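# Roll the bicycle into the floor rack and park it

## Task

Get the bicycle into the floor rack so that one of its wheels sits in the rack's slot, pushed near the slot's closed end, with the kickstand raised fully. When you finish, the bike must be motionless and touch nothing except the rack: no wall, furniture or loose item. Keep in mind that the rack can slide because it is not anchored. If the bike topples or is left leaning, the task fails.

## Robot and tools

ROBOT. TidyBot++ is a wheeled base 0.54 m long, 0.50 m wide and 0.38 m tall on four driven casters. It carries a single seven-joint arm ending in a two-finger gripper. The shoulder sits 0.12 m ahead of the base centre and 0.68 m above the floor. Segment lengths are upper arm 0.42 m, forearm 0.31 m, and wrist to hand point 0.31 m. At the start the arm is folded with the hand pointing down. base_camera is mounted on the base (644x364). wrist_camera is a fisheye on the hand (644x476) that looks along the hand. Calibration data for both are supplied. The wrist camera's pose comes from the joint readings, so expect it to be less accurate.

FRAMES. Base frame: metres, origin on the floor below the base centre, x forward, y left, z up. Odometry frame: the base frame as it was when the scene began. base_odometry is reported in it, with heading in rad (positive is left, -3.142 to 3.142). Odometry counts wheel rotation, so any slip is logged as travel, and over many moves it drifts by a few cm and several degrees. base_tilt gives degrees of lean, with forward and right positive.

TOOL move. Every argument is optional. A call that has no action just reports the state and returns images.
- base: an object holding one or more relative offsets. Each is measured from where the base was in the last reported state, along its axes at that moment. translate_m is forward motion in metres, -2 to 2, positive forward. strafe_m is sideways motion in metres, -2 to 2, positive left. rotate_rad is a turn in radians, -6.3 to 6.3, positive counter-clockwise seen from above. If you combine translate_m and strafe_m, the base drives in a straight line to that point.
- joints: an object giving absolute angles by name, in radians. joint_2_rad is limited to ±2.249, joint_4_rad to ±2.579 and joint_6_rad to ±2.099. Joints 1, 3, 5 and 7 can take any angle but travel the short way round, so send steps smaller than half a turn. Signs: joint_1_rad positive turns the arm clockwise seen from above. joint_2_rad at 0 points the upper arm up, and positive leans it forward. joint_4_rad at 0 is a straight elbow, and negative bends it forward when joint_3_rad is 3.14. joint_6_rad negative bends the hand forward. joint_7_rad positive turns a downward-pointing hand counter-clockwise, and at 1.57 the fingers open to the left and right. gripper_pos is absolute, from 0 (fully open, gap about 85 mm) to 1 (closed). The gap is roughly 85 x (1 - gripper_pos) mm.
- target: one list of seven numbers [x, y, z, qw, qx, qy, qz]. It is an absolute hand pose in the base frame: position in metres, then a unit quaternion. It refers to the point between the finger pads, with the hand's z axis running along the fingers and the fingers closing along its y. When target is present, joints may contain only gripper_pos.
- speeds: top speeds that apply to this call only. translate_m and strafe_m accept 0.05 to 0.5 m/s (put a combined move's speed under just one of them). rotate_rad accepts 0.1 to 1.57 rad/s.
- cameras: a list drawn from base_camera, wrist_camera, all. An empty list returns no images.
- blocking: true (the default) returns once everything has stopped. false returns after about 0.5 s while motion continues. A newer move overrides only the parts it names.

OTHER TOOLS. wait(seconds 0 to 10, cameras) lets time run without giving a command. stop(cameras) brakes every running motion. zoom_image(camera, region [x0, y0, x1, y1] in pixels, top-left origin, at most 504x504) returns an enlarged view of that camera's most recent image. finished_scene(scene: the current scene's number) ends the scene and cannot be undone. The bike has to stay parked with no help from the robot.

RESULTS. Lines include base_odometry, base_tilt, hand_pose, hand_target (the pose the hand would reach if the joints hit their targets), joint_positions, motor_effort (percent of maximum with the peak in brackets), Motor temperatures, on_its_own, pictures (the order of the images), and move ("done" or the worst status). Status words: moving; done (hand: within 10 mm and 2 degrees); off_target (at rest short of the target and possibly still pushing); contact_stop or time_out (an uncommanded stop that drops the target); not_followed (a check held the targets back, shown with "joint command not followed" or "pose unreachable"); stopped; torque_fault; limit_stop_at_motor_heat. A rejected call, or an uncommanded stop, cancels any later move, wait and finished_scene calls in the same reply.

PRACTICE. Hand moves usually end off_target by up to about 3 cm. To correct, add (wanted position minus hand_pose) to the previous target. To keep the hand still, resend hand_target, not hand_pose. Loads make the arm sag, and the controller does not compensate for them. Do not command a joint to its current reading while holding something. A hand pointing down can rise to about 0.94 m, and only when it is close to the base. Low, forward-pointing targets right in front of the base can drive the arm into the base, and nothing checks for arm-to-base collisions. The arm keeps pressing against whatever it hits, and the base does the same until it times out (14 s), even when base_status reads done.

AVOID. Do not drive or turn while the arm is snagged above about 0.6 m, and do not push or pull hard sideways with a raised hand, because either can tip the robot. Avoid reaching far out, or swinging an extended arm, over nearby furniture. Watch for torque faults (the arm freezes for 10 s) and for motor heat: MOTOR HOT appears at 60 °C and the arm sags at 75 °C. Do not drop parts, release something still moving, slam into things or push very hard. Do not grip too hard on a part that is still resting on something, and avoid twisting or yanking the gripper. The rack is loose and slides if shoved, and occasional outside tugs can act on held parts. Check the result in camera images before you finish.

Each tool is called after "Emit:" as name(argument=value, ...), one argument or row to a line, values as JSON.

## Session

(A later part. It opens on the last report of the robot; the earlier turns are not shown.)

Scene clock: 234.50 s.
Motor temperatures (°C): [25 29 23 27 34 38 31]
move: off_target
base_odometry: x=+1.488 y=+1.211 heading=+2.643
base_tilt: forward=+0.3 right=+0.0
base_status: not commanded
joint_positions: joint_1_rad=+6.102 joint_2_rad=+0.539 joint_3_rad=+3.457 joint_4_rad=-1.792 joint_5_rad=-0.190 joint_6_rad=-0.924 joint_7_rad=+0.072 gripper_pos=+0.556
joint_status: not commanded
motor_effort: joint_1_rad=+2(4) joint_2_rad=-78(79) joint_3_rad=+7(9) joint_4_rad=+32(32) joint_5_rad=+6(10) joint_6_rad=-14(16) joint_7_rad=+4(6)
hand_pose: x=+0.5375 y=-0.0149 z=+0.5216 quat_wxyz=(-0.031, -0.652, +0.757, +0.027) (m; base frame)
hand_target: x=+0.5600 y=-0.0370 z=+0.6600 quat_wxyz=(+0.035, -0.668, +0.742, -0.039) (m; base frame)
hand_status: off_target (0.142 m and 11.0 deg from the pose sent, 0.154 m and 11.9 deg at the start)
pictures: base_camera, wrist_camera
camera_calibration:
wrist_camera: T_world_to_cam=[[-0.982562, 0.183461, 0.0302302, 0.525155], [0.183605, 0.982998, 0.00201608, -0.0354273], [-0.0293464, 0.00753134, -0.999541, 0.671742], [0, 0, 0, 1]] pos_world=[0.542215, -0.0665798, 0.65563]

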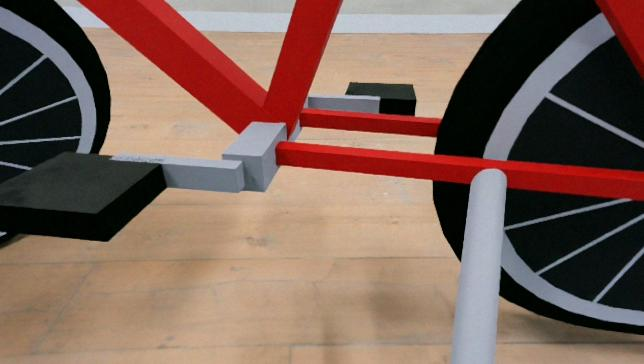

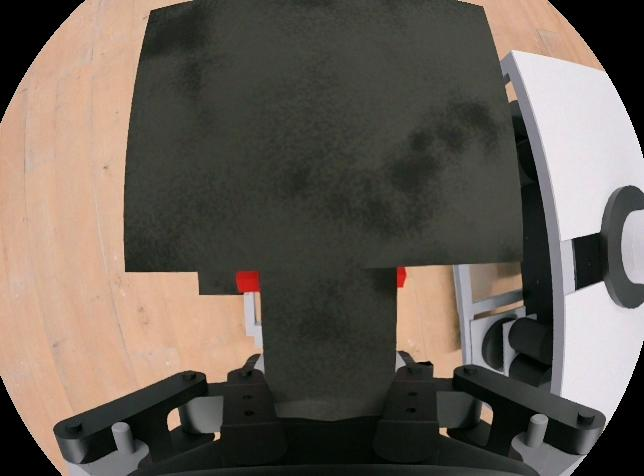

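Emit:
move(
  target=[0.57, -0.037, 0.69, -0.0577, 0.6768, -0.7304, 0.0623],
)

Scene clock: 235.70 s.
Motor temperatures (°C): [25 29 23 28 34 38 31]
move: off_target
base_odometry: x=+1.488 y=+1.211 heading=+2.643
base_tilt: forward=+0.3 right=+0.0
base_status: not commanded
joint_positions: joint_1_rad=+6.124 joint_2_rad=+0.492 joint_3_rad=+3.425 joint_4_rad=-1.778 joint_5_rad=-0.165 joint_6_rad=-0.946 joint_7_rad=+0.072 gripper_pos=+0.567
joint_status: not commanded
motor_effort: joint_1_rad=+3(4) joint_2_rad=-79(82) joint_3_rad=+6(8) joint_4_rad=+36(36) joint_5_rad=+6(7) joint_6_rad=-12(14) joint_7_rad=+3(5)
hand_pose: x=+0.5431 y=-0.0140 z=+0.5436 quat_wxyz=(-0.017, -0.662, +0.749, +0.019) (m; base frame)
hand_target: x=+0.5700 y=-0.0370 z=+0.6900 quat_wxyz=(+0.058, -0.677, +0.731, -0.062) (m; base frame)
hand_status: off_target (0.151 m and 13.0 deg from the pose sent, 0.173 m and 15.0 deg at the start)
pictures: base_camera, wrist_camera
camera_calibration:
wrist_camera: T_world_to_cam=[[-0.987085, 0.160199, 0.000128801, 0.54824], [0.160182, 0.986966, 0.0155107, -0.0319691], [0.00235768, 0.015331, -0.99988, 0.677031], [0, 0, 0, 1]] pos_world=[0.544684, -0.0666547, 0.677375]

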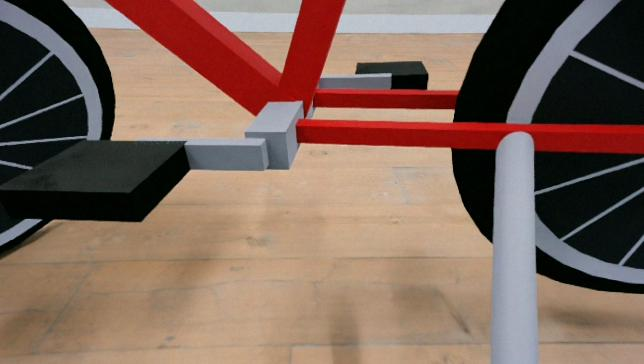

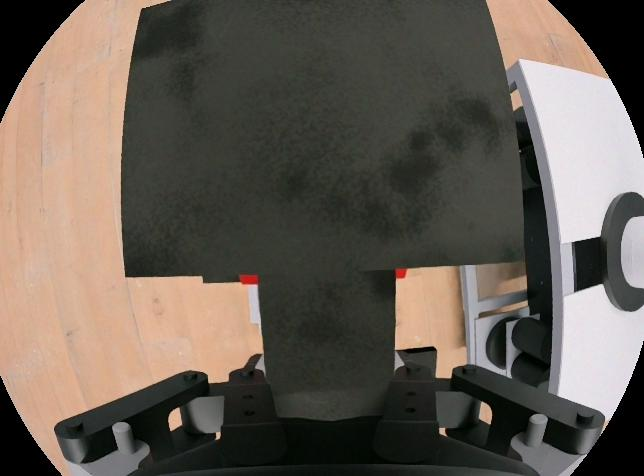

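Emit:
move(
  base={"strafe_m": -0.15},
  speeds={"strafe_m": 0.12},
)

Scene clock: 237.70 s.
Motor temperatures (°C): [25 30 23 28 34 38 31]
move: done
base_odometry: x=+1.559 y=+1.343 heading=+2.644
base_tilt: forward=+0.3 right=+0.0
base_status: done
joint_positions: joint_1_rad=+6.139 joint_2_rad=+0.490 joint_3_rad=+3.412 joint_4_rad=-1.776 joint_5_rad=-0.154 joint_6_rad=-0.955 joint_7_rad=+0.073 gripper_pos=+0.568
joint_status: not commanded
motor_effort: joint_1_rad=+4(7) joint_2_rad=-78(81) joint_3_rad=+7(10) joint_4_rad=+36(37) joint_5_rad=+6(9) joint_6_rad=-12(15) joint_7_rad=+2(6)
hand_pose: x=+0.5411 y=-0.0166 z=+0.5447 quat_wxyz=(-0.019, -0.663, +0.748, +0.021) (m; base frame)
hand_target: x=+0.5700 y=-0.0370 z=+0.6900 quat_wxyz=(+0.058, -0.677, +0.731, -0.062) (m; base frame)
hand_status: not commanded
pictures: base_camera, wrist_camera
camera_calibration:
wrist_camera: T_world_to_cam=[[-0.987689, 0.156286, 0.00665804, 0.543392], [0.156369, 0.98759, 0.0146228, -0.0265338], [-0.00429007, 0.0154839, -0.999871, 0.681702], [0, 0, 0, 1]] pos_world=[0.543776, -0.0692754, 0.678384]

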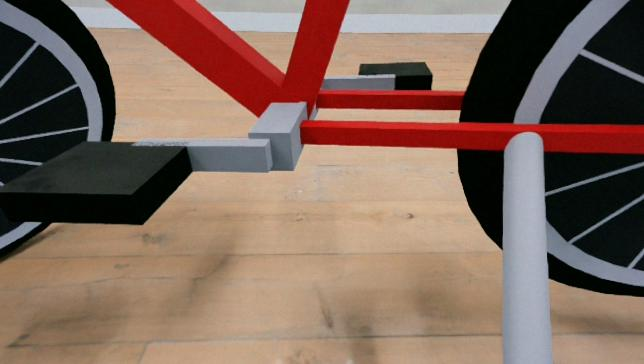

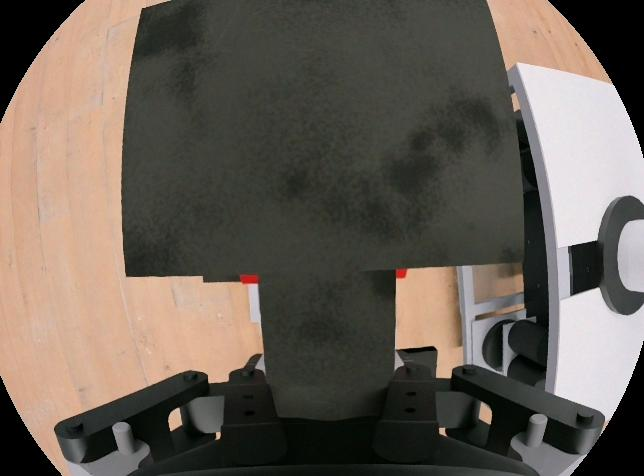

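Emit:
move(
  base={"strafe_m": 0.06, "translate_m": 0.05},
  speeds={"strafe_m": 0.15},
  cameras=[],
)

Emit:
move(
  target=[0.56, -0.037, 0.62, -0.0350, 0.6682, -0.7421, 0.0389],
  cameras=["base_camera"],
)

Emit:
move(
  target=[0.555, -0.03, 0.54, -0.0350, 0.6682, -0.7421, 0.0389],
)

Scene clock: 239.60 s.
Motor temperatures (°C): [25 30 23 28 34 38 31]
move: done
base_odometry: x=+1.487 y=+1.314 heading=+2.643
base_tilt: forward=+0.3 right=+0.0
base_status: done
joint_positions: joint_1_rad=+6.147 joint_2_rad=+0.459 joint_3_rad=+3.412 joint_4_rad=-1.776 joint_5_rad=-0.089 joint_6_rad=-1.027 joint_7_rad=+0.098 gripper_pos=+0.570
joint_status: not commanded
motor_effort: joint_1_rad=-1(2) joint_2_rad=-70(80) joint_3_rad=+3(6) joint_4_rad=+37(39) joint_5_rad=-3(6) joint_6_rad=-5(12) joint_7_rad=-3(6)
hand_pose: x=+0.5197 y=-0.0319 z=+0.5594 quat_wxyz=(-0.050, -0.683, +0.728, +0.026) (m; base frame)
hand_target: x=+0.5700 y=-0.0370 z=+0.6900 quat_wxyz=(+0.058, -0.677, +0.731, -0.062) (m; base frame)
hand_status: not commanded
pictures: none
No camera images: "cameras" was empty.

Scene clock: 240.57 s.
Motor temperatures (°C): [25 30 23 28 34 38 31]
move: off_target
base_odometry: x=+1.487 y=+1.314 heading=+2.643
base_tilt: forward=+0.3 right=+0.0
base_status: not commanded
joint_positions: joint_1_rad=+6.108 joint_2_rad=+0.457 joint_3_rad=+3.459 joint_4_rad=-1.805 joint_5_rad=-0.102 joint_6_rad=-1.011 joint_7_rad=+0.114 gripper_pos=+0.571
joint_status: not commanded
motor_effort: joint_1_rad=+1(2) joint_2_rad=-54(70) joint_3_rad=+5(6) joint_4_rad=+24(37) joint_5_rad=+1(3) joint_6_rad=-4(8) joint_7_rad=-4(4)
hand_pose: x=+0.5117 y=-0.0327 z=+0.5549 quat_wxyz=(-0.055, -0.683, +0.728, +0.025) (m; base frame)
hand_target: x=+0.5600 y=-0.0370 z=+0.6200 quat_wxyz=(+0.035, -0.668, +0.742, -0.039) (m; base frame)
hand_status: off_target (0.081 m and 12.8 deg from the pose sent, 0.073 m and 12.4 deg at the start)
pictures: base_camera

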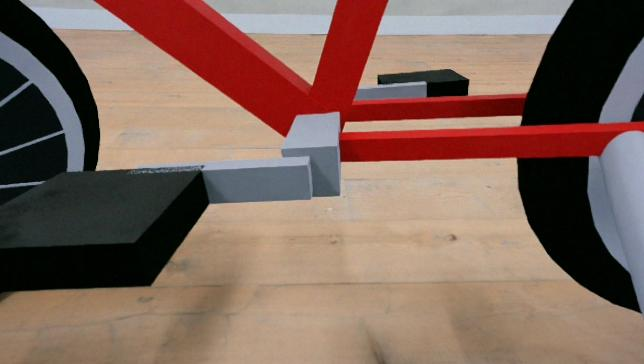

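Scene clock: 241.83 s.
Motor temperatures (°C): [25 30 23 28 34 38 31]
move: off_target
base_odometry: x=+1.487 y=+1.314 heading=+2.643
base_tilt: forward=+0.3 right=+0.0
base_status: not commanded
joint_positions: joint_1_rad=+6.015 joint_2_rad=+0.452 joint_3_rad=+3.533 joint_4_rad=-1.853 joint_5_rad=-0.173 joint_6_rad=-0.932 joint_7_rad=+0.240 gripper_pos=+0.571
joint_status: not commanded
motor_effort: joint_1_rad=+5(7) joint_2_rad=-27(53) joint_3_rad=+6(8) joint_4_rad=+6(24) joint_5_rad=-6(7) joint_6_rad=+14(14) joint_7_rad=-6(7)
hand_pose: x=+0.5176 y=-0.0115 z=+0.5470 quat_wxyz=(-0.029, -0.721, +0.692, +0.013) (m; base frame)
hand_target: x=+0.5550 y=-0.0300 z=+0.5400 quat_wxyz=(+0.035, -0.668, +0.742, -0.039) (m; base frame)
hand_status: off_target (0.042 m and 12.6 deg from the pose sent, 0.046 m and 12.8 deg at the start)
pictures: base_camera, wrist_camera
camera_calibration:
wrist_camera: T_world_to_cam=[[-0.999952, -0.00378803, 0.00907527, 0.522654], [-0.00383694, 0.999978, -0.00537825, 0.0661468], [-0.0090547, -0.00541281, -0.999944, 0.686127], [0, 0, 0, 1]] pos_world=[0.529095, -0.0604516, 0.681701]

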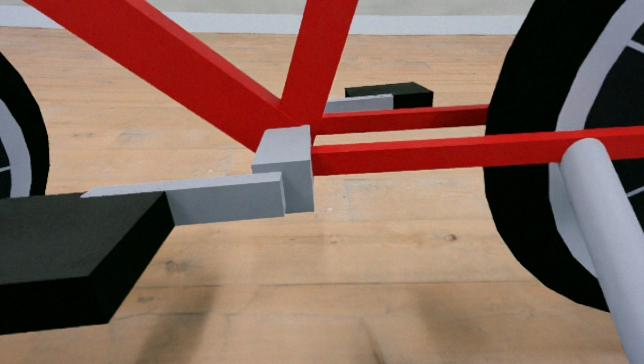

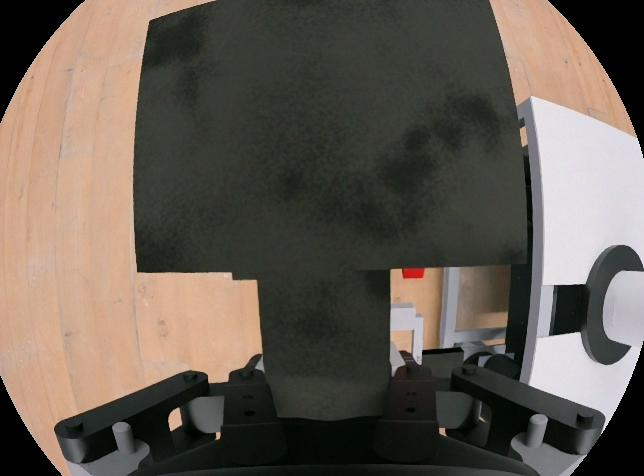

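Emit:
move(
  target=[0.57, -0.037, 0.68, -0.0577, 0.6768, -0.7304, 0.0623],
  cameras=["base_camera"],
)

Emit:
move(
  base={"strafe_m": 0.18},
  speeds={"strafe_m": 0.12},
)

Scene clock: 243.73 s.
Motor temperatures (°C): [25 30 23 28 34 38 31]
move: off_target
base_odometry: x=+1.487 y=+1.314 heading=+2.643
base_tilt: forward=+0.3 right=+0.0
base_status: not commanded
joint_positions: joint_1_rad=+6.138 joint_2_rad=+0.450 joint_3_rad=+3.450 joint_4_rad=-1.810 joint_5_rad=-0.121 joint_6_rad=-0.980 joint_7_rad=+0.146 gripper_pos=+0.573
joint_status: not commanded
motor_effort: joint_1_rad=+0(6) joint_2_rad=-69(70) joint_3_rad=+4(7) joint_4_rad=+37(37) joint_5_rad=-2(7) joint_6_rad=-4(16) joint_7_rad=-1(6)
hand_pose: x=+0.5194 y=-0.0374 z=+0.5553 quat_wxyz=(-0.036, -0.683, +0.729, +0.019) (m; base frame)
hand_target: x=+0.5700 y=-0.0370 z=+0.6800 quat_wxyz=(+0.058, -0.677, +0.731, -0.062) (m; base frame)
hand_status: off_target (0.135 m and 14.3 deg from the pose sent, 0.145 m and 14.8 deg at the start)
pictures: base_camera

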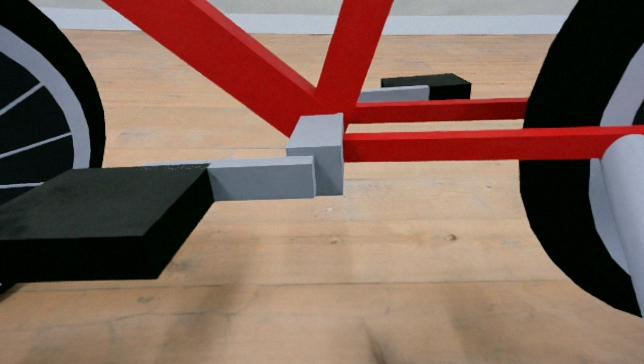

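Scene clock: 245.90 s.
Motor temperatures (°C): [25 30 23 28 34 38 31]
move: done
base_odometry: x=+1.400 y=+1.156 heading=+2.643
base_tilt: forward=+0.3 right=+0.0
base_status: done
joint_positions: joint_1_rad=+6.123 joint_2_rad=+0.460 joint_3_rad=+3.421 joint_4_rad=-1.803 joint_5_rad=-0.114 joint_6_rad=-1.017 joint_7_rad=+0.109 gripper_pos=+0.574
joint_status: not commanded
motor_effort: joint_1_rad=+3(6) joint_2_rad=-72(75) joint_3_rad=+7(10) joint_4_rad=+36(42) joint_5_rad=+6(15) joint_6_rad=-7(9) joint_7_rad=+2(16)
hand_pose: x=+0.5109 y=-0.0195 z=+0.5528 quat_wxyz=(-0.049, -0.686, +0.725, +0.036) (m; base frame)
hand_target: x=+0.5700 y=-0.0370 z=+0.6800 quat_wxyz=(+0.058, -0.677, +0.731, -0.062) (m; base frame)
hand_status: not commanded
pictures: base_camera, wrist_camera
camera_calibration:
wrist_camera: T_world_to_cam=[[-0.993378, 0.0923577, 0.0683351, 0.481601], [0.092082, 0.995726, -0.00717942, 0.0259983], [-0.0687061, -0.000839446, -0.997637, 0.721125], [0, 0, 0, 1]] pos_world=[0.525564, -0.0697614, 0.686697]

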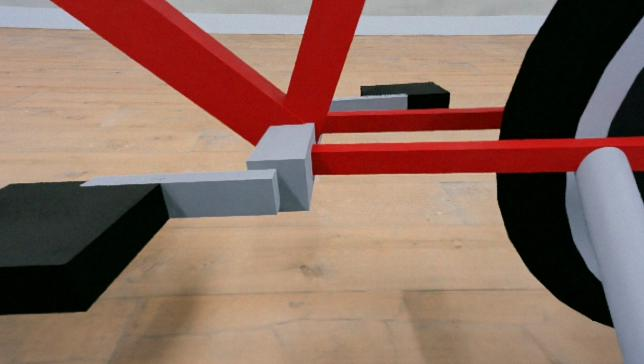

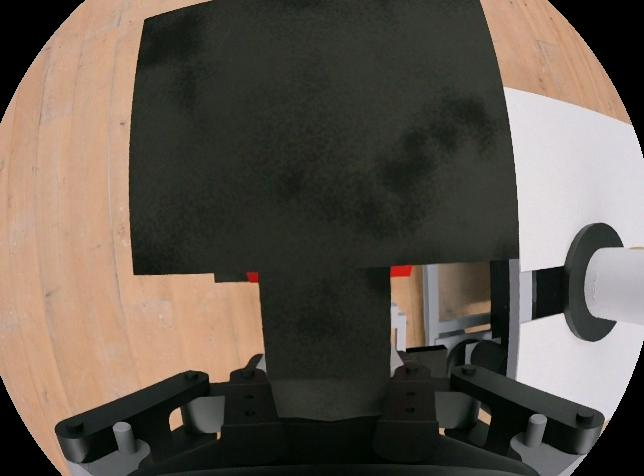

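Emit:
move(
  target=[0.64, -0.037, 0.70, -0.0824, 0.6705, -0.7318, 0.0899],
)

Scene clock: 247.83 s.
Motor temperatures (°C): [25 30 23 28 34 38 31]
move: off_target
base_odometry: x=+1.400 y=+1.156 heading=+2.643
base_tilt: forward=+0.3 right=+0.0
base_status: not commanded
joint_positions: joint_1_rad=+6.102 joint_2_rad=+0.602 joint_3_rad=+3.428 joint_4_rad=-1.622 joint_5_rad=-0.162 joint_6_rad=-1.029 joint_7_rad=+0.113 gripper_pos=+0.575
joint_status: not commanded
motor_effort: joint_1_rad=+4(7) joint_2_rad=-86(88) joint_3_rad=+10(13) joint_4_rad=+39(43) joint_5_rad=+4(10) joint_6_rad=-6(14) joint_7_rad=-1(3)
hand_pose: x=+0.5807 y=-0.0047 z=+0.5328 quat_wxyz=(-0.037, -0.692, +0.721, +0.024) (m; base frame)
hand_target: x=+0.6400 y=-0.0370 z=+0.7000 quat_wxyz=(+0.082, -0.671, +0.732, -0.090) (m; base frame)
hand_status: off_target (0.180 m and 19.1 deg from the pose sent, 0.197 m and 21.0 deg at the start)
pictures: base_camera, wrist_camera
camera_calibration:
wrist_camera: T_world_to_cam=[[-0.996472, 0.0768877, 0.0336576, 0.571152], [0.076757, 0.997036, -0.0051609, 0.0125562], [-0.0339546, -0.00255924, -0.99942, 0.686759], [0, 0, 0, 1]] pos_world=[0.591492, -0.054676, 0.667202]

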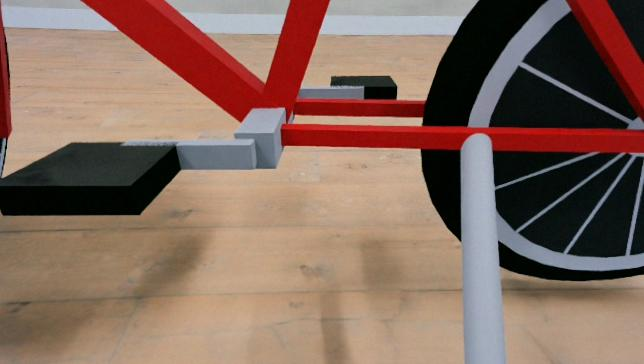

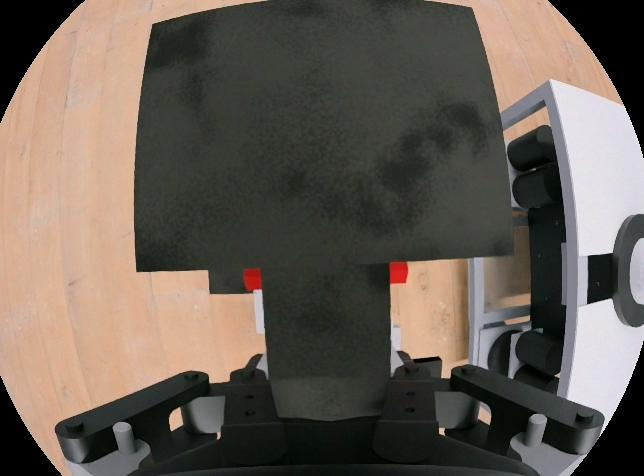

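Emit:
move(
  target=[0.61, -0.03, 0.58, -0.0824, 0.6705, -0.7318, 0.0899],
  cameras=["base_camera"],
)

Emit:
move(
  target=[0.55, -0.03, 0.53, -0.0998, 0.6681, -0.7291, 0.109],
)

Scene clock: 249.77 s.
Motor temperatures (°C): [25 30 23 28 34 38 31]
move: off_target
base_odometry: x=+1.400 y=+1.156 heading=+2.643
base_tilt: forward=+0.3 right=+0.0
base_status: not commanded
joint_positions: joint_1_rad=+6.043 joint_2_rad=+0.513 joint_3_rad=+3.521 joint_4_rad=-1.869 joint_5_rad=-0.223 joint_6_rad=-0.818 joint_7_rad=+0.182 gripper_pos=+0.575
joint_status: not commanded
motor_effort: joint_1_rad=+2(3) joint_2_rad=-46(86) joint_3_rad=+6(10) joint_4_rad=+24(39) joint_5_rad=+1(6) joint_6_rad=+4(9) joint_7_rad=+0(1)
hand_pose: x=+0.5370 y=-0.0164 z=+0.5173 quat_wxyz=(-0.013, -0.682, +0.731, -0.001) (m; base frame)
hand_target: x=+0.6100 y=-0.0300 z=+0.5800 quat_wxyz=(+0.082, -0.671, +0.732, -0.090) (m; base frame)
hand_status: off_target (0.097 m and 15.0 deg from the pose sent, 0.061 m and 19.1 deg at the start)
pictures: base_camera

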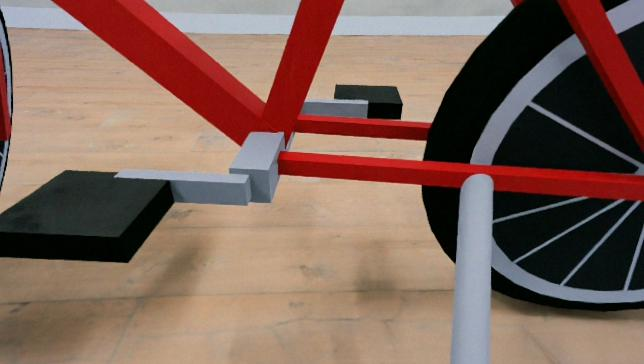

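Scene clock: 251.43 s.
Motor temperatures (°C): [25 30 23 28 34 38 31]
move: off_target
base_odometry: x=+1.400 y=+1.156 heading=+2.643
base_tilt: forward=+0.3 right=+0.0
base_status: not commanded
joint_positions: joint_1_rad=+6.009 joint_2_rad=+0.370 joint_3_rad=+3.566 joint_4_rad=-2.158 joint_5_rad=-0.391 joint_6_rad=-0.569 joint_7_rad=+0.356 gripper_pos=+0.575
joint_status: not commanded
motor_effort: joint_1_rad=+2(2) joint_2_rad=-20(46) joint_3_rad=+3(6) joint_4_rad=+18(23) joint_5_rad=+1(2) joint_6_rad=+12(12) joint_7_rad=+3(3)
hand_pose: x=+0.4881 y=-0.0041 z=+0.5147 quat_wxyz=(+0.057, -0.676, +0.735, -0.022) (m; base frame)
hand_target: x=+0.5500 y=-0.0300 z=+0.5300 quat_wxyz=(+0.100, -0.668, +0.729, -0.109) (m; base frame)
hand_status: off_target (0.069 m and 11.2 deg from the pose sent, 0.023 m and 18.0 deg at the start)
pictures: base_camera, wrist_camera
camera_calibration:
wrist_camera: T_world_to_cam=[[-0.979616, 0.12482, -0.157392, 0.569744], [0.114115, 0.990606, 0.0753448, -0.0406939], [0.165318, 0.0558483, -0.984658, 0.560848], [0, 0, 0, 1]] pos_world=[0.470056, -0.0621262, 0.644983]

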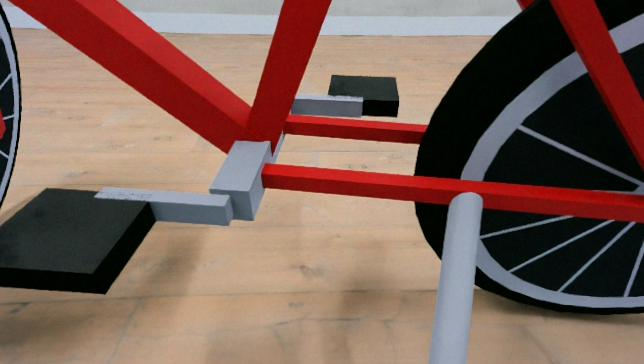

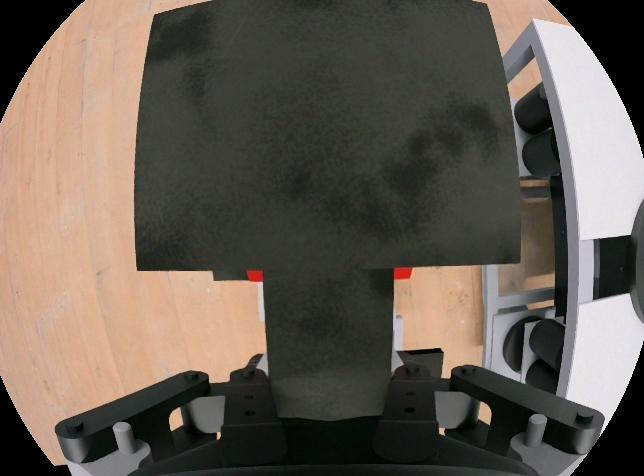

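Emit:
move(
  target=[0.49, -0.03, 0.515, -0.0998, 0.6681, -0.7291, 0.109],
)

Scene clock: 252.80 s.
Motor temperatures (°C): [25 30 23 28 34 38 31]
move: off_target
base_odometry: x=+1.400 y=+1.156 heading=+2.643
base_tilt: forward=+0.2 right=+0.0
base_status: not commanded
joint_positions: joint_1_rad=+6.009 joint_2_rad=+0.284 joint_3_rad=+3.566 joint_4_rad=-2.343 joint_5_rad=-0.487 joint_6_rad=-0.405 joint_7_rad=+0.484 gripper_pos=+0.575
joint_status: not commanded
motor_effort: joint_1_rad=+3(4) joint_2_rad=-12(20) joint_3_rad=+3(4) joint_4_rad=+15(18) joint_5_rad=+1(2) joint_6_rad=+9(12) joint_7_rad=+2(3)
hand_pose: x=+0.4492 y=-0.0044 z=+0.5104 quat_wxyz=(+0.083, -0.676, +0.731, -0.044) (m; base frame)
hand_target: x=+0.4900 y=-0.0300 z=+0.5150 quat_wxyz=(+0.100, -0.668, +0.729, -0.109) (m; base frame)
hand_status: off_target (0.048 m and 7.7 deg from the pose sent, 0.026 m and 11.2 deg at the start)
pictures: base_camera, wrist_camera
camera_calibration:
wrist_camera: T_world_to_cam=[[-0.967078, 0.121419, -0.223644, 0.559176], [0.104676, 0.990842, 0.0852987, -0.0365107], [0.231953, 0.0590803, -0.970931, 0.526171], [0, 0, 0, 1]] pos_world=[0.422543, -0.0628044, 0.639047]

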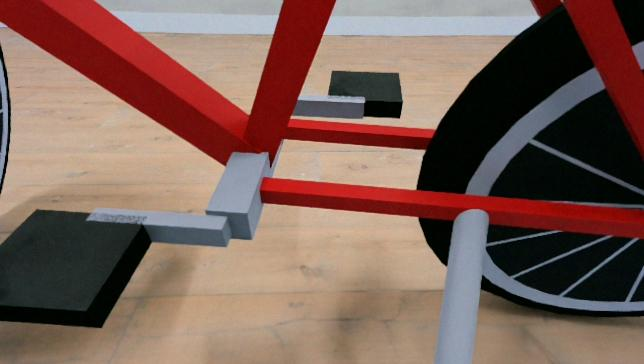

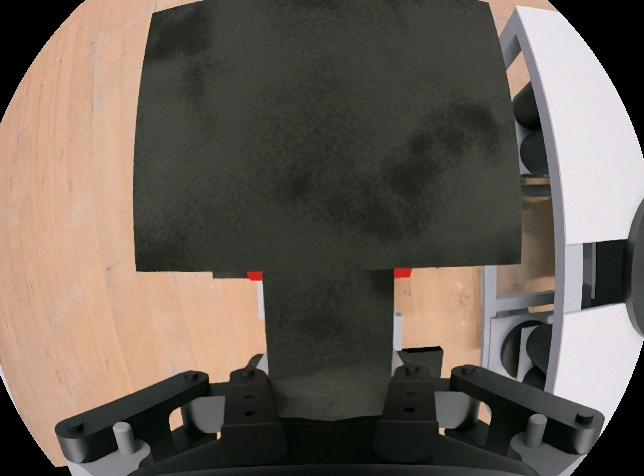

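Emit:
move(
  target=[0.475, -0.03, 0.49, -0.0998, 0.6681, -0.7291, 0.109],
  cameras=["base_camera"],
)

Scene clock: 254.33 s.
Motor temperatures (°C): [25 30 23 28 34 38 31]
move: off_target
base_odometry: x=+1.400 y=+1.156 heading=+2.643
base_tilt: forward=+0.2 right=+0.0
base_status: not commanded
joint_positions: joint_1_rad=+6.133 joint_2_rad=+0.271 joint_3_rad=+3.407 joint_4_rad=-2.414 joint_5_rad=-0.721 joint_6_rad=-0.314 joint_7_rad=+0.660 gripper_pos=+0.575
joint_status: not commanded
motor_effort: joint_1_rad=+3(4) joint_2_rad=-1(12) joint_3_rad=+3(4) joint_4_rad=+14(16) joint_5_rad=+5(6) joint_6_rad=+13(15) joint_7_rad=+6(6)
hand_pose: x=+0.4443 y=+0.0183 z=+0.5055 quat_wxyz=(+0.125, -0.661, +0.739, -0.036) (m; base frame)
hand_target: x=+0.4750 y=-0.0300 z=+0.4900 quat_wxyz=(+0.100, -0.668, +0.729, -0.109) (m; base frame)
hand_status: off_target (0.059 m and 8.9 deg from the pose sent, 0.042 m and 7.7 deg at the start)
pictures: base_camera

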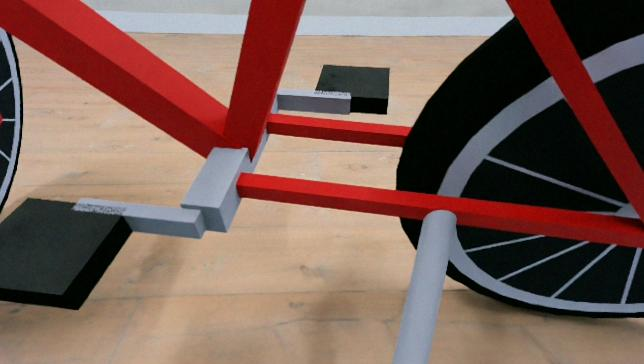

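Emit:
move(
  target=[0.46, 0.0, 0.505, -0.0998, 0.6681, -0.7291, 0.109],
  cameras=[],
)

Emit:
move(
  joints={"gripper_pos": 0.3},
  cameras=["base_camera"],
)

Emit:
move(
  joints={"gripper_pos": 0.0},
  cameras=["base_camera","wrist_camera"],
)

Scene clock: 255.83 s.
Motor temperatures (°C): [25 30 23 28 34 38 31]
move: off_target
base_odometry: x=+1.400 y=+1.156 heading=+2.643
base_tilt: forward=+0.2 right=+0.0
base_status: not commanded
joint_positions: joint_1_rad=+5.907 joint_2_rad=+0.269 joint_3_rad=+3.564 joint_4_rad=-2.433 joint_5_rad=-0.693 joint_6_rad=-0.279 joint_7_rad=+0.538 gripper_pos=+0.575
joint_status: not commanded
motor_effort: joint_1_rad=+0(3) joint_2_rad=-14(15) joint_3_rad=+1(3) joint_4_rad=+12(15) joint_5_rad=+5(7) joint_6_rad=+5(14) joint_7_rad=+4(7)
hand_pose: x=+0.4424 y=+0.0275 z=+0.5051 quat_wxyz=(+0.113, -0.653, +0.747, -0.056) (m; base frame)
hand_target: x=+0.4600 y=+0.0000 z=+0.5050 quat_wxyz=(+0.100, -0.668, +0.729, -0.109) (m; base frame)
hand_status: off_target (0.033 m and 6.7 deg from the pose sent, 0.024 m and 8.9 deg at the start)
pictures: none
No camera images: "cameras" was empty.

Scene clock: 256.87 s.
Motor temperatures (°C): [25 30 23 28 34 38 31]
move: done
base_odometry: x=+1.400 y=+1.156 heading=+2.643
base_tilt: forward=+0.2 right=-0.1
base_status: not commanded
joint_positions: joint_1_rad=+5.895 joint_2_rad=+0.282 joint_3_rad=+3.572 joint_4_rad=-2.441 joint_5_rad=-0.651 joint_6_rad=-0.255 joint_7_rad=+0.538 gripper_pos=+0.300
joint_status: all done
motor_effort: joint_1_rad=+1(3) joint_2_rad=-17(19) joint_3_rad=+1(4) joint_4_rad=+11(16) joint_5_rad=+1(6) joint_6_rad=+3(7) joint_7_rad=+1(5)
hand_pose: x=+0.4392 y=+0.0205 z=+0.5001 quat_wxyz=(+0.099, -0.669, +0.733, -0.067) (m; base frame)
hand_target: x=+0.4600 y=+0.0000 z=+0.5050 quat_wxyz=(+0.100, -0.668, +0.729, -0.109) (m; base frame)
hand_status: not commanded
pictures: base_camera

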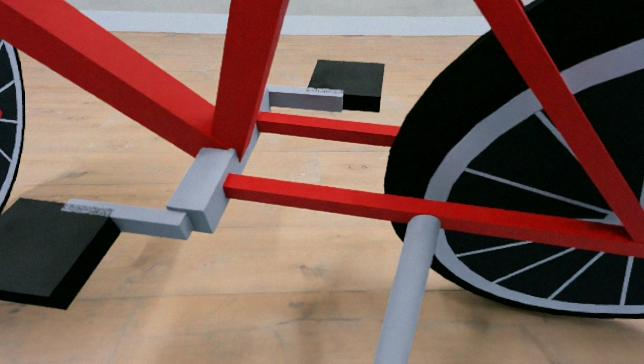

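Scene clock: 257.57 s.
Motor temperatures (°C): [25 30 23 28 34 38 31]
move: done
base_odometry: x=+1.400 y=+1.156 heading=+2.643
base_tilt: forward=+0.2 right=+0.0
base_status: not commanded
joint_positions: joint_1_rad=+5.895 joint_2_rad=+0.282 joint_3_rad=+3.572 joint_4_rad=-2.441 joint_5_rad=-0.651 joint_6_rad=-0.250 joint_7_rad=+0.538 gripper_pos=+0.000
joint_status: all done
motor_effort: joint_1_rad=+1(1) joint_2_rad=-17(18) joint_3_rad=+1(2) joint_4_rad=+9(10) joint_5_rad=+1(2) joint_6_rad=+2(2) joint_7_rad=+1(1)
hand_pose: x=+0.4403 y=+0.0197 z=+0.5003 quat_wxyz=(+0.099, -0.669, +0.733, -0.069) (m; base frame)
hand_target: x=+0.4600 y=+0.0000 z=+0.5050 quat_wxyz=(+0.100, -0.668, +0.729, -0.109) (m; base frame)
hand_status: not commanded
pictures: base_camera, wrist_camera
camera_calibration:
wrist_camera: T_world_to_cam=[[-0.950323, 0.133266, -0.281295, 0.566622], [0.115521, 0.990172, 0.0788283, -0.0601042], [0.289035, 0.0424168, -0.956378, 0.48496], [0, 0, 0, 1]] pos_world=[0.405247, -0.0365685, 0.627931]

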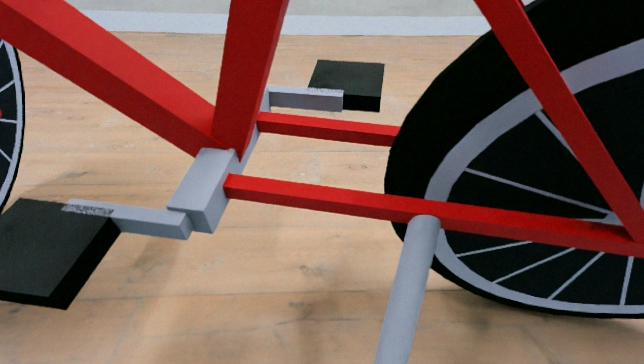

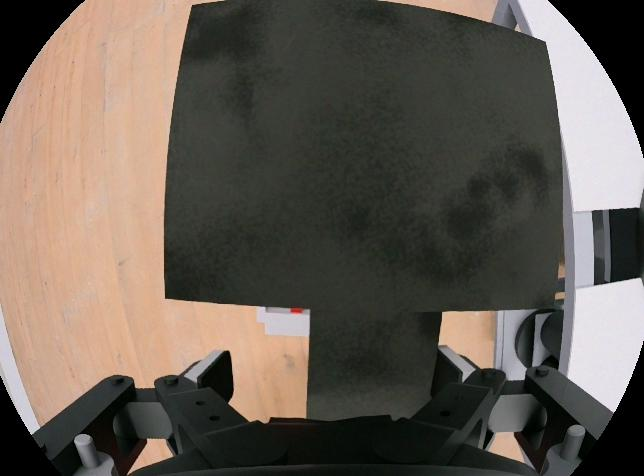

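Emit:
move(
  target=[0.44, 0.0, 0.58, -0.0998, 0.6681, -0.7291, 0.109],
  cameras=["wrist_camera"],
)

Emit:
move(
  target=[0.42, 0.0, 0.75, -0.0998, 0.6681, -0.7291, 0.109],
  cameras=["wrist_camera"],
)

Emit:
move(
  base={"translate_m": -0.25, "strafe_m": -0.15},
  joints={"joint_1_rad": 0, "joint_2_rad": -0.5, "joint_3_rad": 3.111, "joint_4_rad": -2.4, "joint_5_rad": 0.018, "joint_6_rad": -0.6, "joint_7_rad": 1.54},
)

Scene clock: 259.70 s.
Motor temperatures (°C): [25 30 23 28 34 38 31]
move: off_target
base_odometry: x=+1.400 y=+1.156 heading=+2.643
base_tilt: forward=+0.2 right=+0.0
base_status: not commanded
joint_positions: joint_1_rad=+6.184 joint_2_rad=+0.035 joint_3_rad=+3.223 joint_4_rad=-2.355 joint_5_rad=+0.016 joint_6_rad=-0.411 joint_7_rad=-0.125 gripper_pos=+0.000
joint_status: not commanded
motor_effort: joint_1_rad=+1(1) joint_2_rad=-14(19) joint_3_rad=+0(2) joint_4_rad=+14(14) joint_5_rad=+1(2) joint_6_rad=+2(4) joint_7_rad=+1(1)
hand_pose: x=+0.4532 y=+0.0049 z=+0.5791 quat_wxyz=(+0.124, -0.664, +0.728, -0.115) (m; base frame)
hand_target: x=+0.4400 y=+0.0000 z=+0.5800 quat_wxyz=(+0.100, -0.668, +0.729, -0.109) (m; base frame)
hand_status: off_target (0.014 m and 2.9 deg from the pose sent, 0.082 m and 4.6 deg at the start)
pictures: wrist_camera
camera_calibration:
wrist_camera: T_world_to_cam=[[-0.91645, 0.128311, -0.379019, 0.644215], [0.11559, 0.991704, 0.0562353, -0.040118], [0.38309, 0.00772606, -0.923679, 0.49584], [0, 0, 0, 1]] pos_world=[0.405076, -0.0467057, 0.704422]

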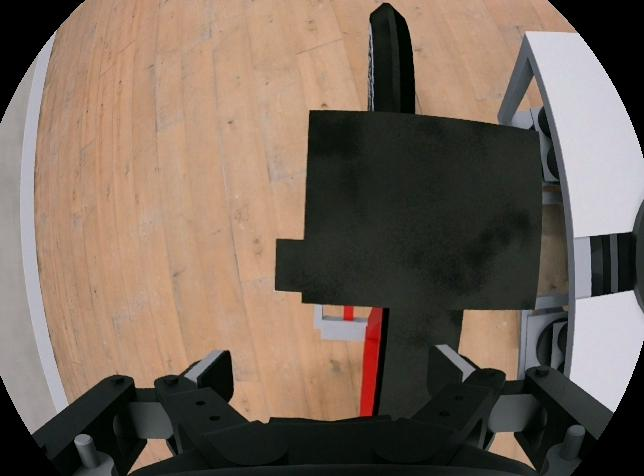

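Scene clock: 261.70 s.
Motor temperatures (°C): [25 30 23 28 34 38 31]
move: off_target
base_odometry: x=+1.400 y=+1.156 heading=+2.643
base_tilt: forward=+0.3 right=+0.0
base_status: not commanded
joint_positions: joint_1_rad=+6.629 joint_2_rad=-0.236 joint_3_rad=+2.888 joint_4_rad=-1.956 joint_5_rad=-0.023 joint_6_rad=-1.072 joint_7_rad=-0.033 gripper_pos=+0.000
joint_status: not commanded
motor_effort: joint_1_rad=+1(1) joint_2_rad=-7(15) joint_3_rad=+1(2) joint_4_rad=+19(19) joint_5_rad=+1(2) joint_6_rad=+3(3) joint_7_rad=+1(1)
hand_pose: x=+0.4353 y=-0.0193 z=+0.7482 quat_wxyz=(+0.103, -0.650, +0.740, -0.137) (m; base frame)
hand_target: x=+0.4200 y=+0.0000 z=+0.7500 quat_wxyz=(+0.100, -0.668, +0.729, -0.109) (m; base frame)
hand_status: off_target (0.025 m and 4.0 deg from the pose sent, 0.174 m and 2.9 deg at the start)
pictures: wrist_camera
camera_calibration:
wrist_camera: T_world_to_cam=[[-0.911045, 0.149345, -0.384308, 0.697025], [0.160302, 0.987061, 0.00356547, -0.00371188], [0.379868, -0.0583573, -0.923198, 0.658751], [0, 0, 0, 1]] pos_world=[0.385378, -0.0619908, 0.876043]

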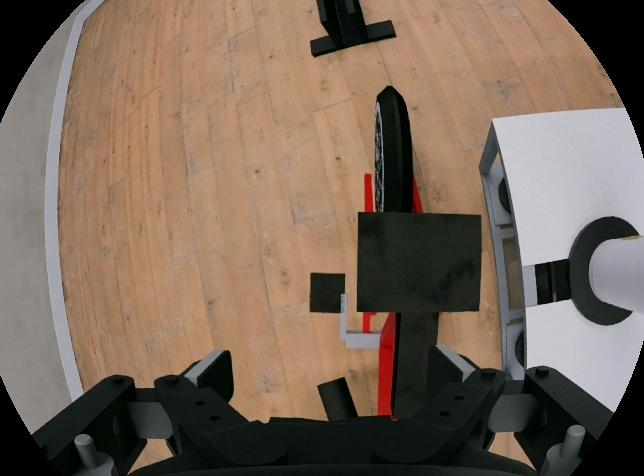

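Scene clock: 264.03 s.
Motor temperatures (°C): [25 30 23 28 34 38 31]
move: done
base_odometry: x=+1.692 y=+1.168 heading=+2.643
base_tilt: forward=+0.2 right=+0.0
base_status: done
joint_positions: joint_1_rad=+6.301 joint_2_rad=-0.486 joint_3_rad=+3.084 joint_4_rad=-2.389 joint_5_rad=-0.023 joint_6_rad=-0.678 joint_7_rad=+1.491 gripper_pos=+0.000
joint_status: all done
motor_effort: joint_1_rad=+1(2) joint_2_rad=+0(10) joint_3_rad=+1(2) joint_4_rad=+19(20) joint_5_rad=+1(3) joint_6_rad=+4(5) joint_7_rad=+1(1)
hand_pose: x=+0.3843 y=+0.0149 z=+0.6870 quat_wxyz=(+0.012, -0.961, +0.025, -0.276) (m; base frame)
hand_target: x=+0.4007 y=+0.0060 z=+0.6999 quat_wxyz=(-0.005, -0.949, -0.006, -0.315) (m; base frame)
hand_status: not commanded
pictures: base_camera, wrist_camera
camera_calibration:
wrist_camera: T_world_to_cam=[[-0.0452375, -0.994059, -0.0989988, 0.110234], [-0.853644, 0.0899407, -0.513032, 0.7288], [0.518888, 0.0613015, -0.852641, 0.51999], [0, 0, 0, 1]] pos_world=[0.357306, 0.0121539, 0.828176]

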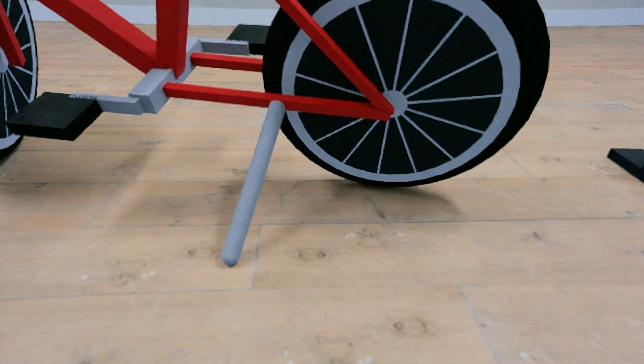

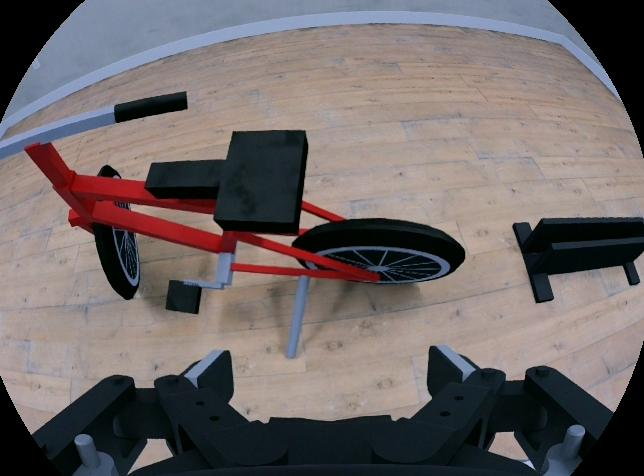

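Emit:
move(
  base={"strafe_m": -0.3},
)

Emit:
zoom_image(
  camera="base_camera",
  region=[0, 0, 504, 364],
)

Scene clock: 267.33 s.
Motor temperatures (°C): [25 30 23 28 34 38 31]
move: done
base_odometry: x=+1.836 y=+1.432 heading=+2.642
base_tilt: forward=+0.2 right=+0.0
base_status: done
joint_positions: joint_1_rad=+6.300 joint_2_rad=-0.486 joint_3_rad=+3.091 joint_4_rad=-2.389 joint_5_rad=-0.023 joint_6_rad=-0.676 joint_7_rad=+1.494 gripper_pos=+0.000
joint_status: not commanded
motor_effort: joint_1_rad=+1(1) joint_2_rad=-1(1) joint_3_rad=+1(2) joint_4_rad=+19(20) joint_5_rad=+1(2) joint_6_rad=+5(5) joint_7_rad=+0(1)
hand_pose: x=+0.3850 y=+0.0133 z=+0.6874 quat_wxyz=(+0.012, -0.960, +0.027, -0.277) (m; base frame)
hand_target: x=+0.4007 y=+0.0060 z=+0.6999 quat_wxyz=(-0.005, -0.949, -0.006, -0.315) (m; base frame)
hand_status: not commanded
pictures: base_camera, wrist_camera
camera_calibration:
wrist_camera: T_world_to_cam=[[-0.0484281, -0.993724, -0.10083, 0.11122], [-0.852175, 0.0937634, -0.514787, 0.730382], [0.521011, 0.0609943, -0.851368, 0.518419], [0, 0, 0, 1]] pos_world=[0.357697, 0.0104183, 0.828571]

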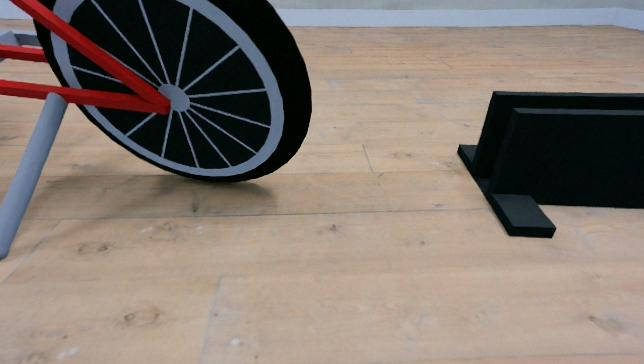

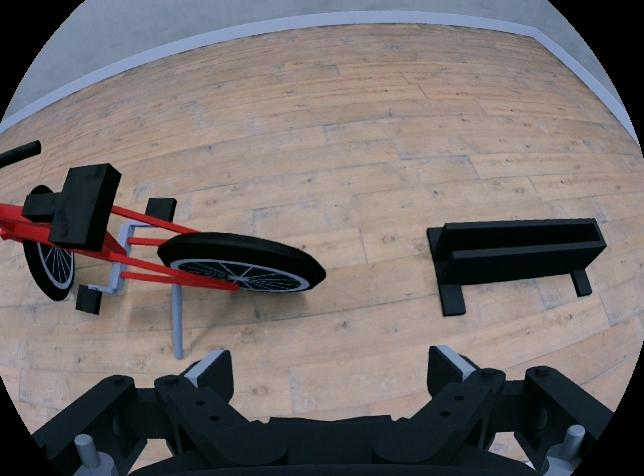

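Scaled by 1.000.

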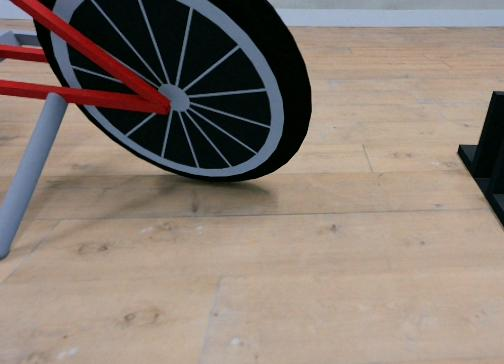

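Emit:
move(
)

Scene clock: 268.13 s.
Motor temperatures (°C): [25 30 23 28 34 38 31]
base_odometry: x=+1.836 y=+1.432 heading=+2.642
base_tilt: forward=+0.2 right=+0.0
base_status: done
joint_positions: joint_1_rad=+6.300 joint_2_rad=-0.486 joint_3_rad=+3.091 joint_4_rad=-2.389 joint_5_rad=-0.023 joint_6_rad=-0.675 joint_7_rad=+1.494 gripper_pos=+0.000
joint_status: not commanded
motor_effort: joint_1_rad=+1(1) joint_2_rad=+0(1) joint_3_rad=+1(2) joint_4_rad=+19(20) joint_5_rad=+1(2) joint_6_rad=+4(5) joint_7_rad=+1(1)
hand_pose: x=+0.3850 y=+0.0133 z=+0.6874 quat_wxyz=(+0.012, -0.960, +0.027, -0.277) (m; base frame)
hand_target: x=+0.4007 y=+0.0060 z=+0.6999 quat_wxyz=(-0.005, -0.949, -0.006, -0.315) (m; base frame)
hand_status: not commanded
pictures: base_camera, wrist_camera
camera_calibration:
wrist_camera: T_world_to_cam=[[-0.0483705, -0.99373, -0.100802, 0.111181], [-0.852148, 0.0937033, -0.514843, 0.730429], [0.52106, 0.0609946, -0.851338, 0.51838], [0, 0, 0, 1]] pos_world=[0.357705, 0.0104217, 0.82858]

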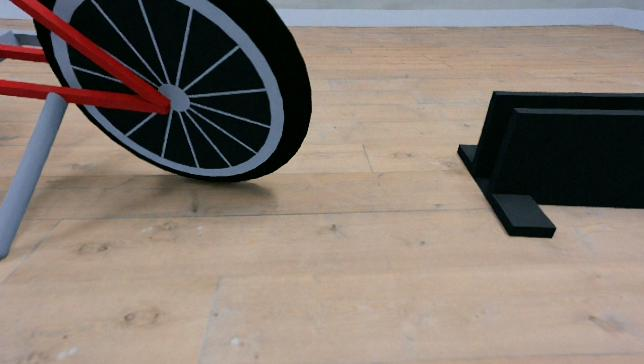

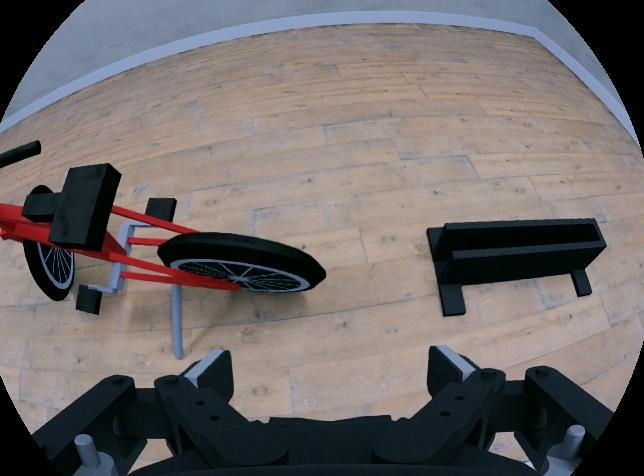

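Emit:
zoom_image(
  camera="base_camera",
  region=[440, 70, 644, 250],
)

Emit:
zoom_image(
  camera="base_camera",
  region=[150, 60, 330, 220],
)

Scaled by 2.471.

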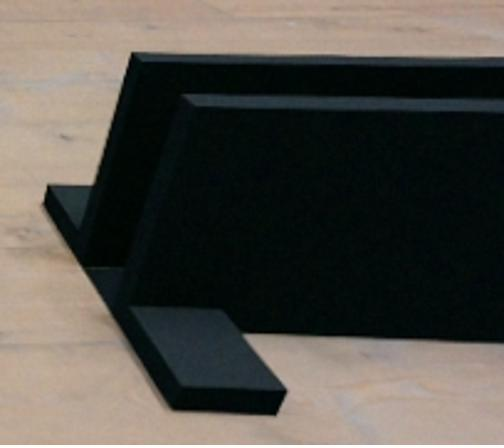

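Scaled by 2.800.

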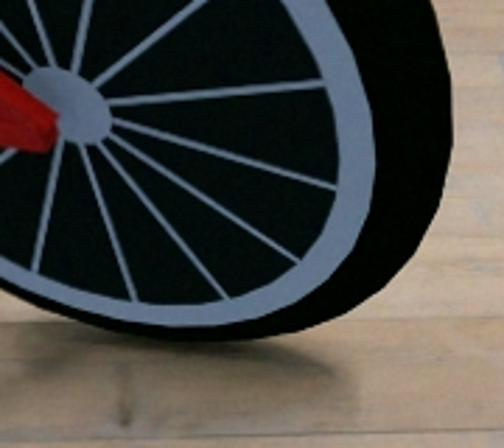

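Emit:
move(
  base={"strafe_m": 0.58},
)

Scene clock: 272.00 s.
Motor temperatures (°C): [25 30 23 28 34 38 31]
move: done
base_odometry: x=+1.558 y=+0.923 heading=+2.642
base_tilt: forward=+0.3 right=+0.0
base_status: done
joint_positions: joint_1_rad=+6.299 joint_2_rad=-0.486 joint_3_rad=+3.095 joint_4_rad=-2.389 joint_5_rad=-0.022 joint_6_rad=-0.675 joint_7_rad=+1.494 gripper_pos=+0.000
joint_status: not commanded
motor_effort: joint_1_rad=+1(2) joint_2_rad=+0(3) joint_3_rad=+1(3) joint_4_rad=+19(20) joint_5_rad=+1(2) joint_6_rad=+4(5) joint_7_rad=+1(1)
hand_pose: x=+0.3852 y=+0.0125 z=+0.6877 quat_wxyz=(+0.013, -0.960, +0.028, -0.278) (m; base frame)
hand_target: x=+0.4007 y=+0.0060 z=+0.6999 quat_wxyz=(-0.005, -0.949, -0.006, -0.315) (m; base frame)
hand_status: not commanded
pictures: base_camera, wrist_camera
camera_calibration:
wrist_camera: T_world_to_cam=[[-0.0507381, -0.993436, -0.102518, 0.112528], [-0.851488, 0.0966738, -0.515385, 0.730895], [0.521913, 0.0611434, -0.850804, 0.517782], [0, 0, 0, 1]] pos_world=[0.357821, 0.00947203, 0.828759]

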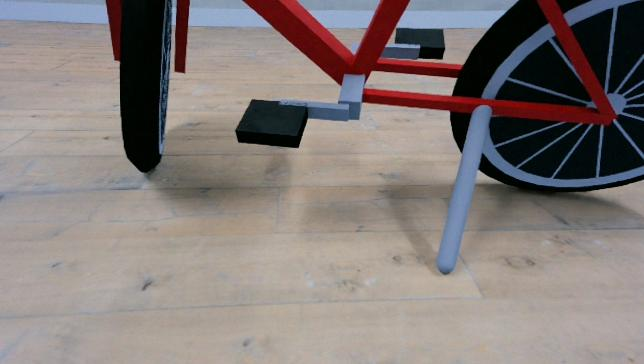

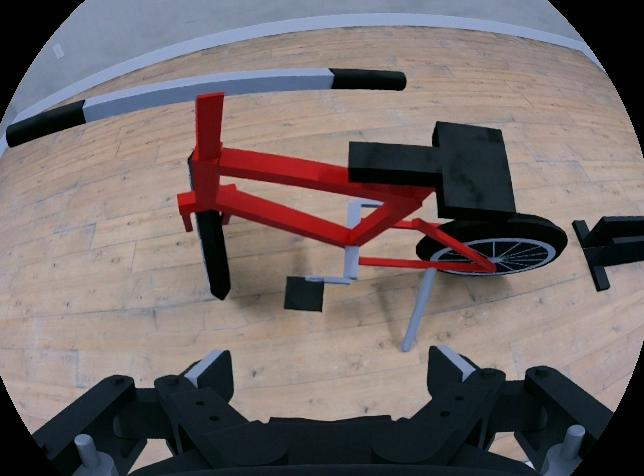

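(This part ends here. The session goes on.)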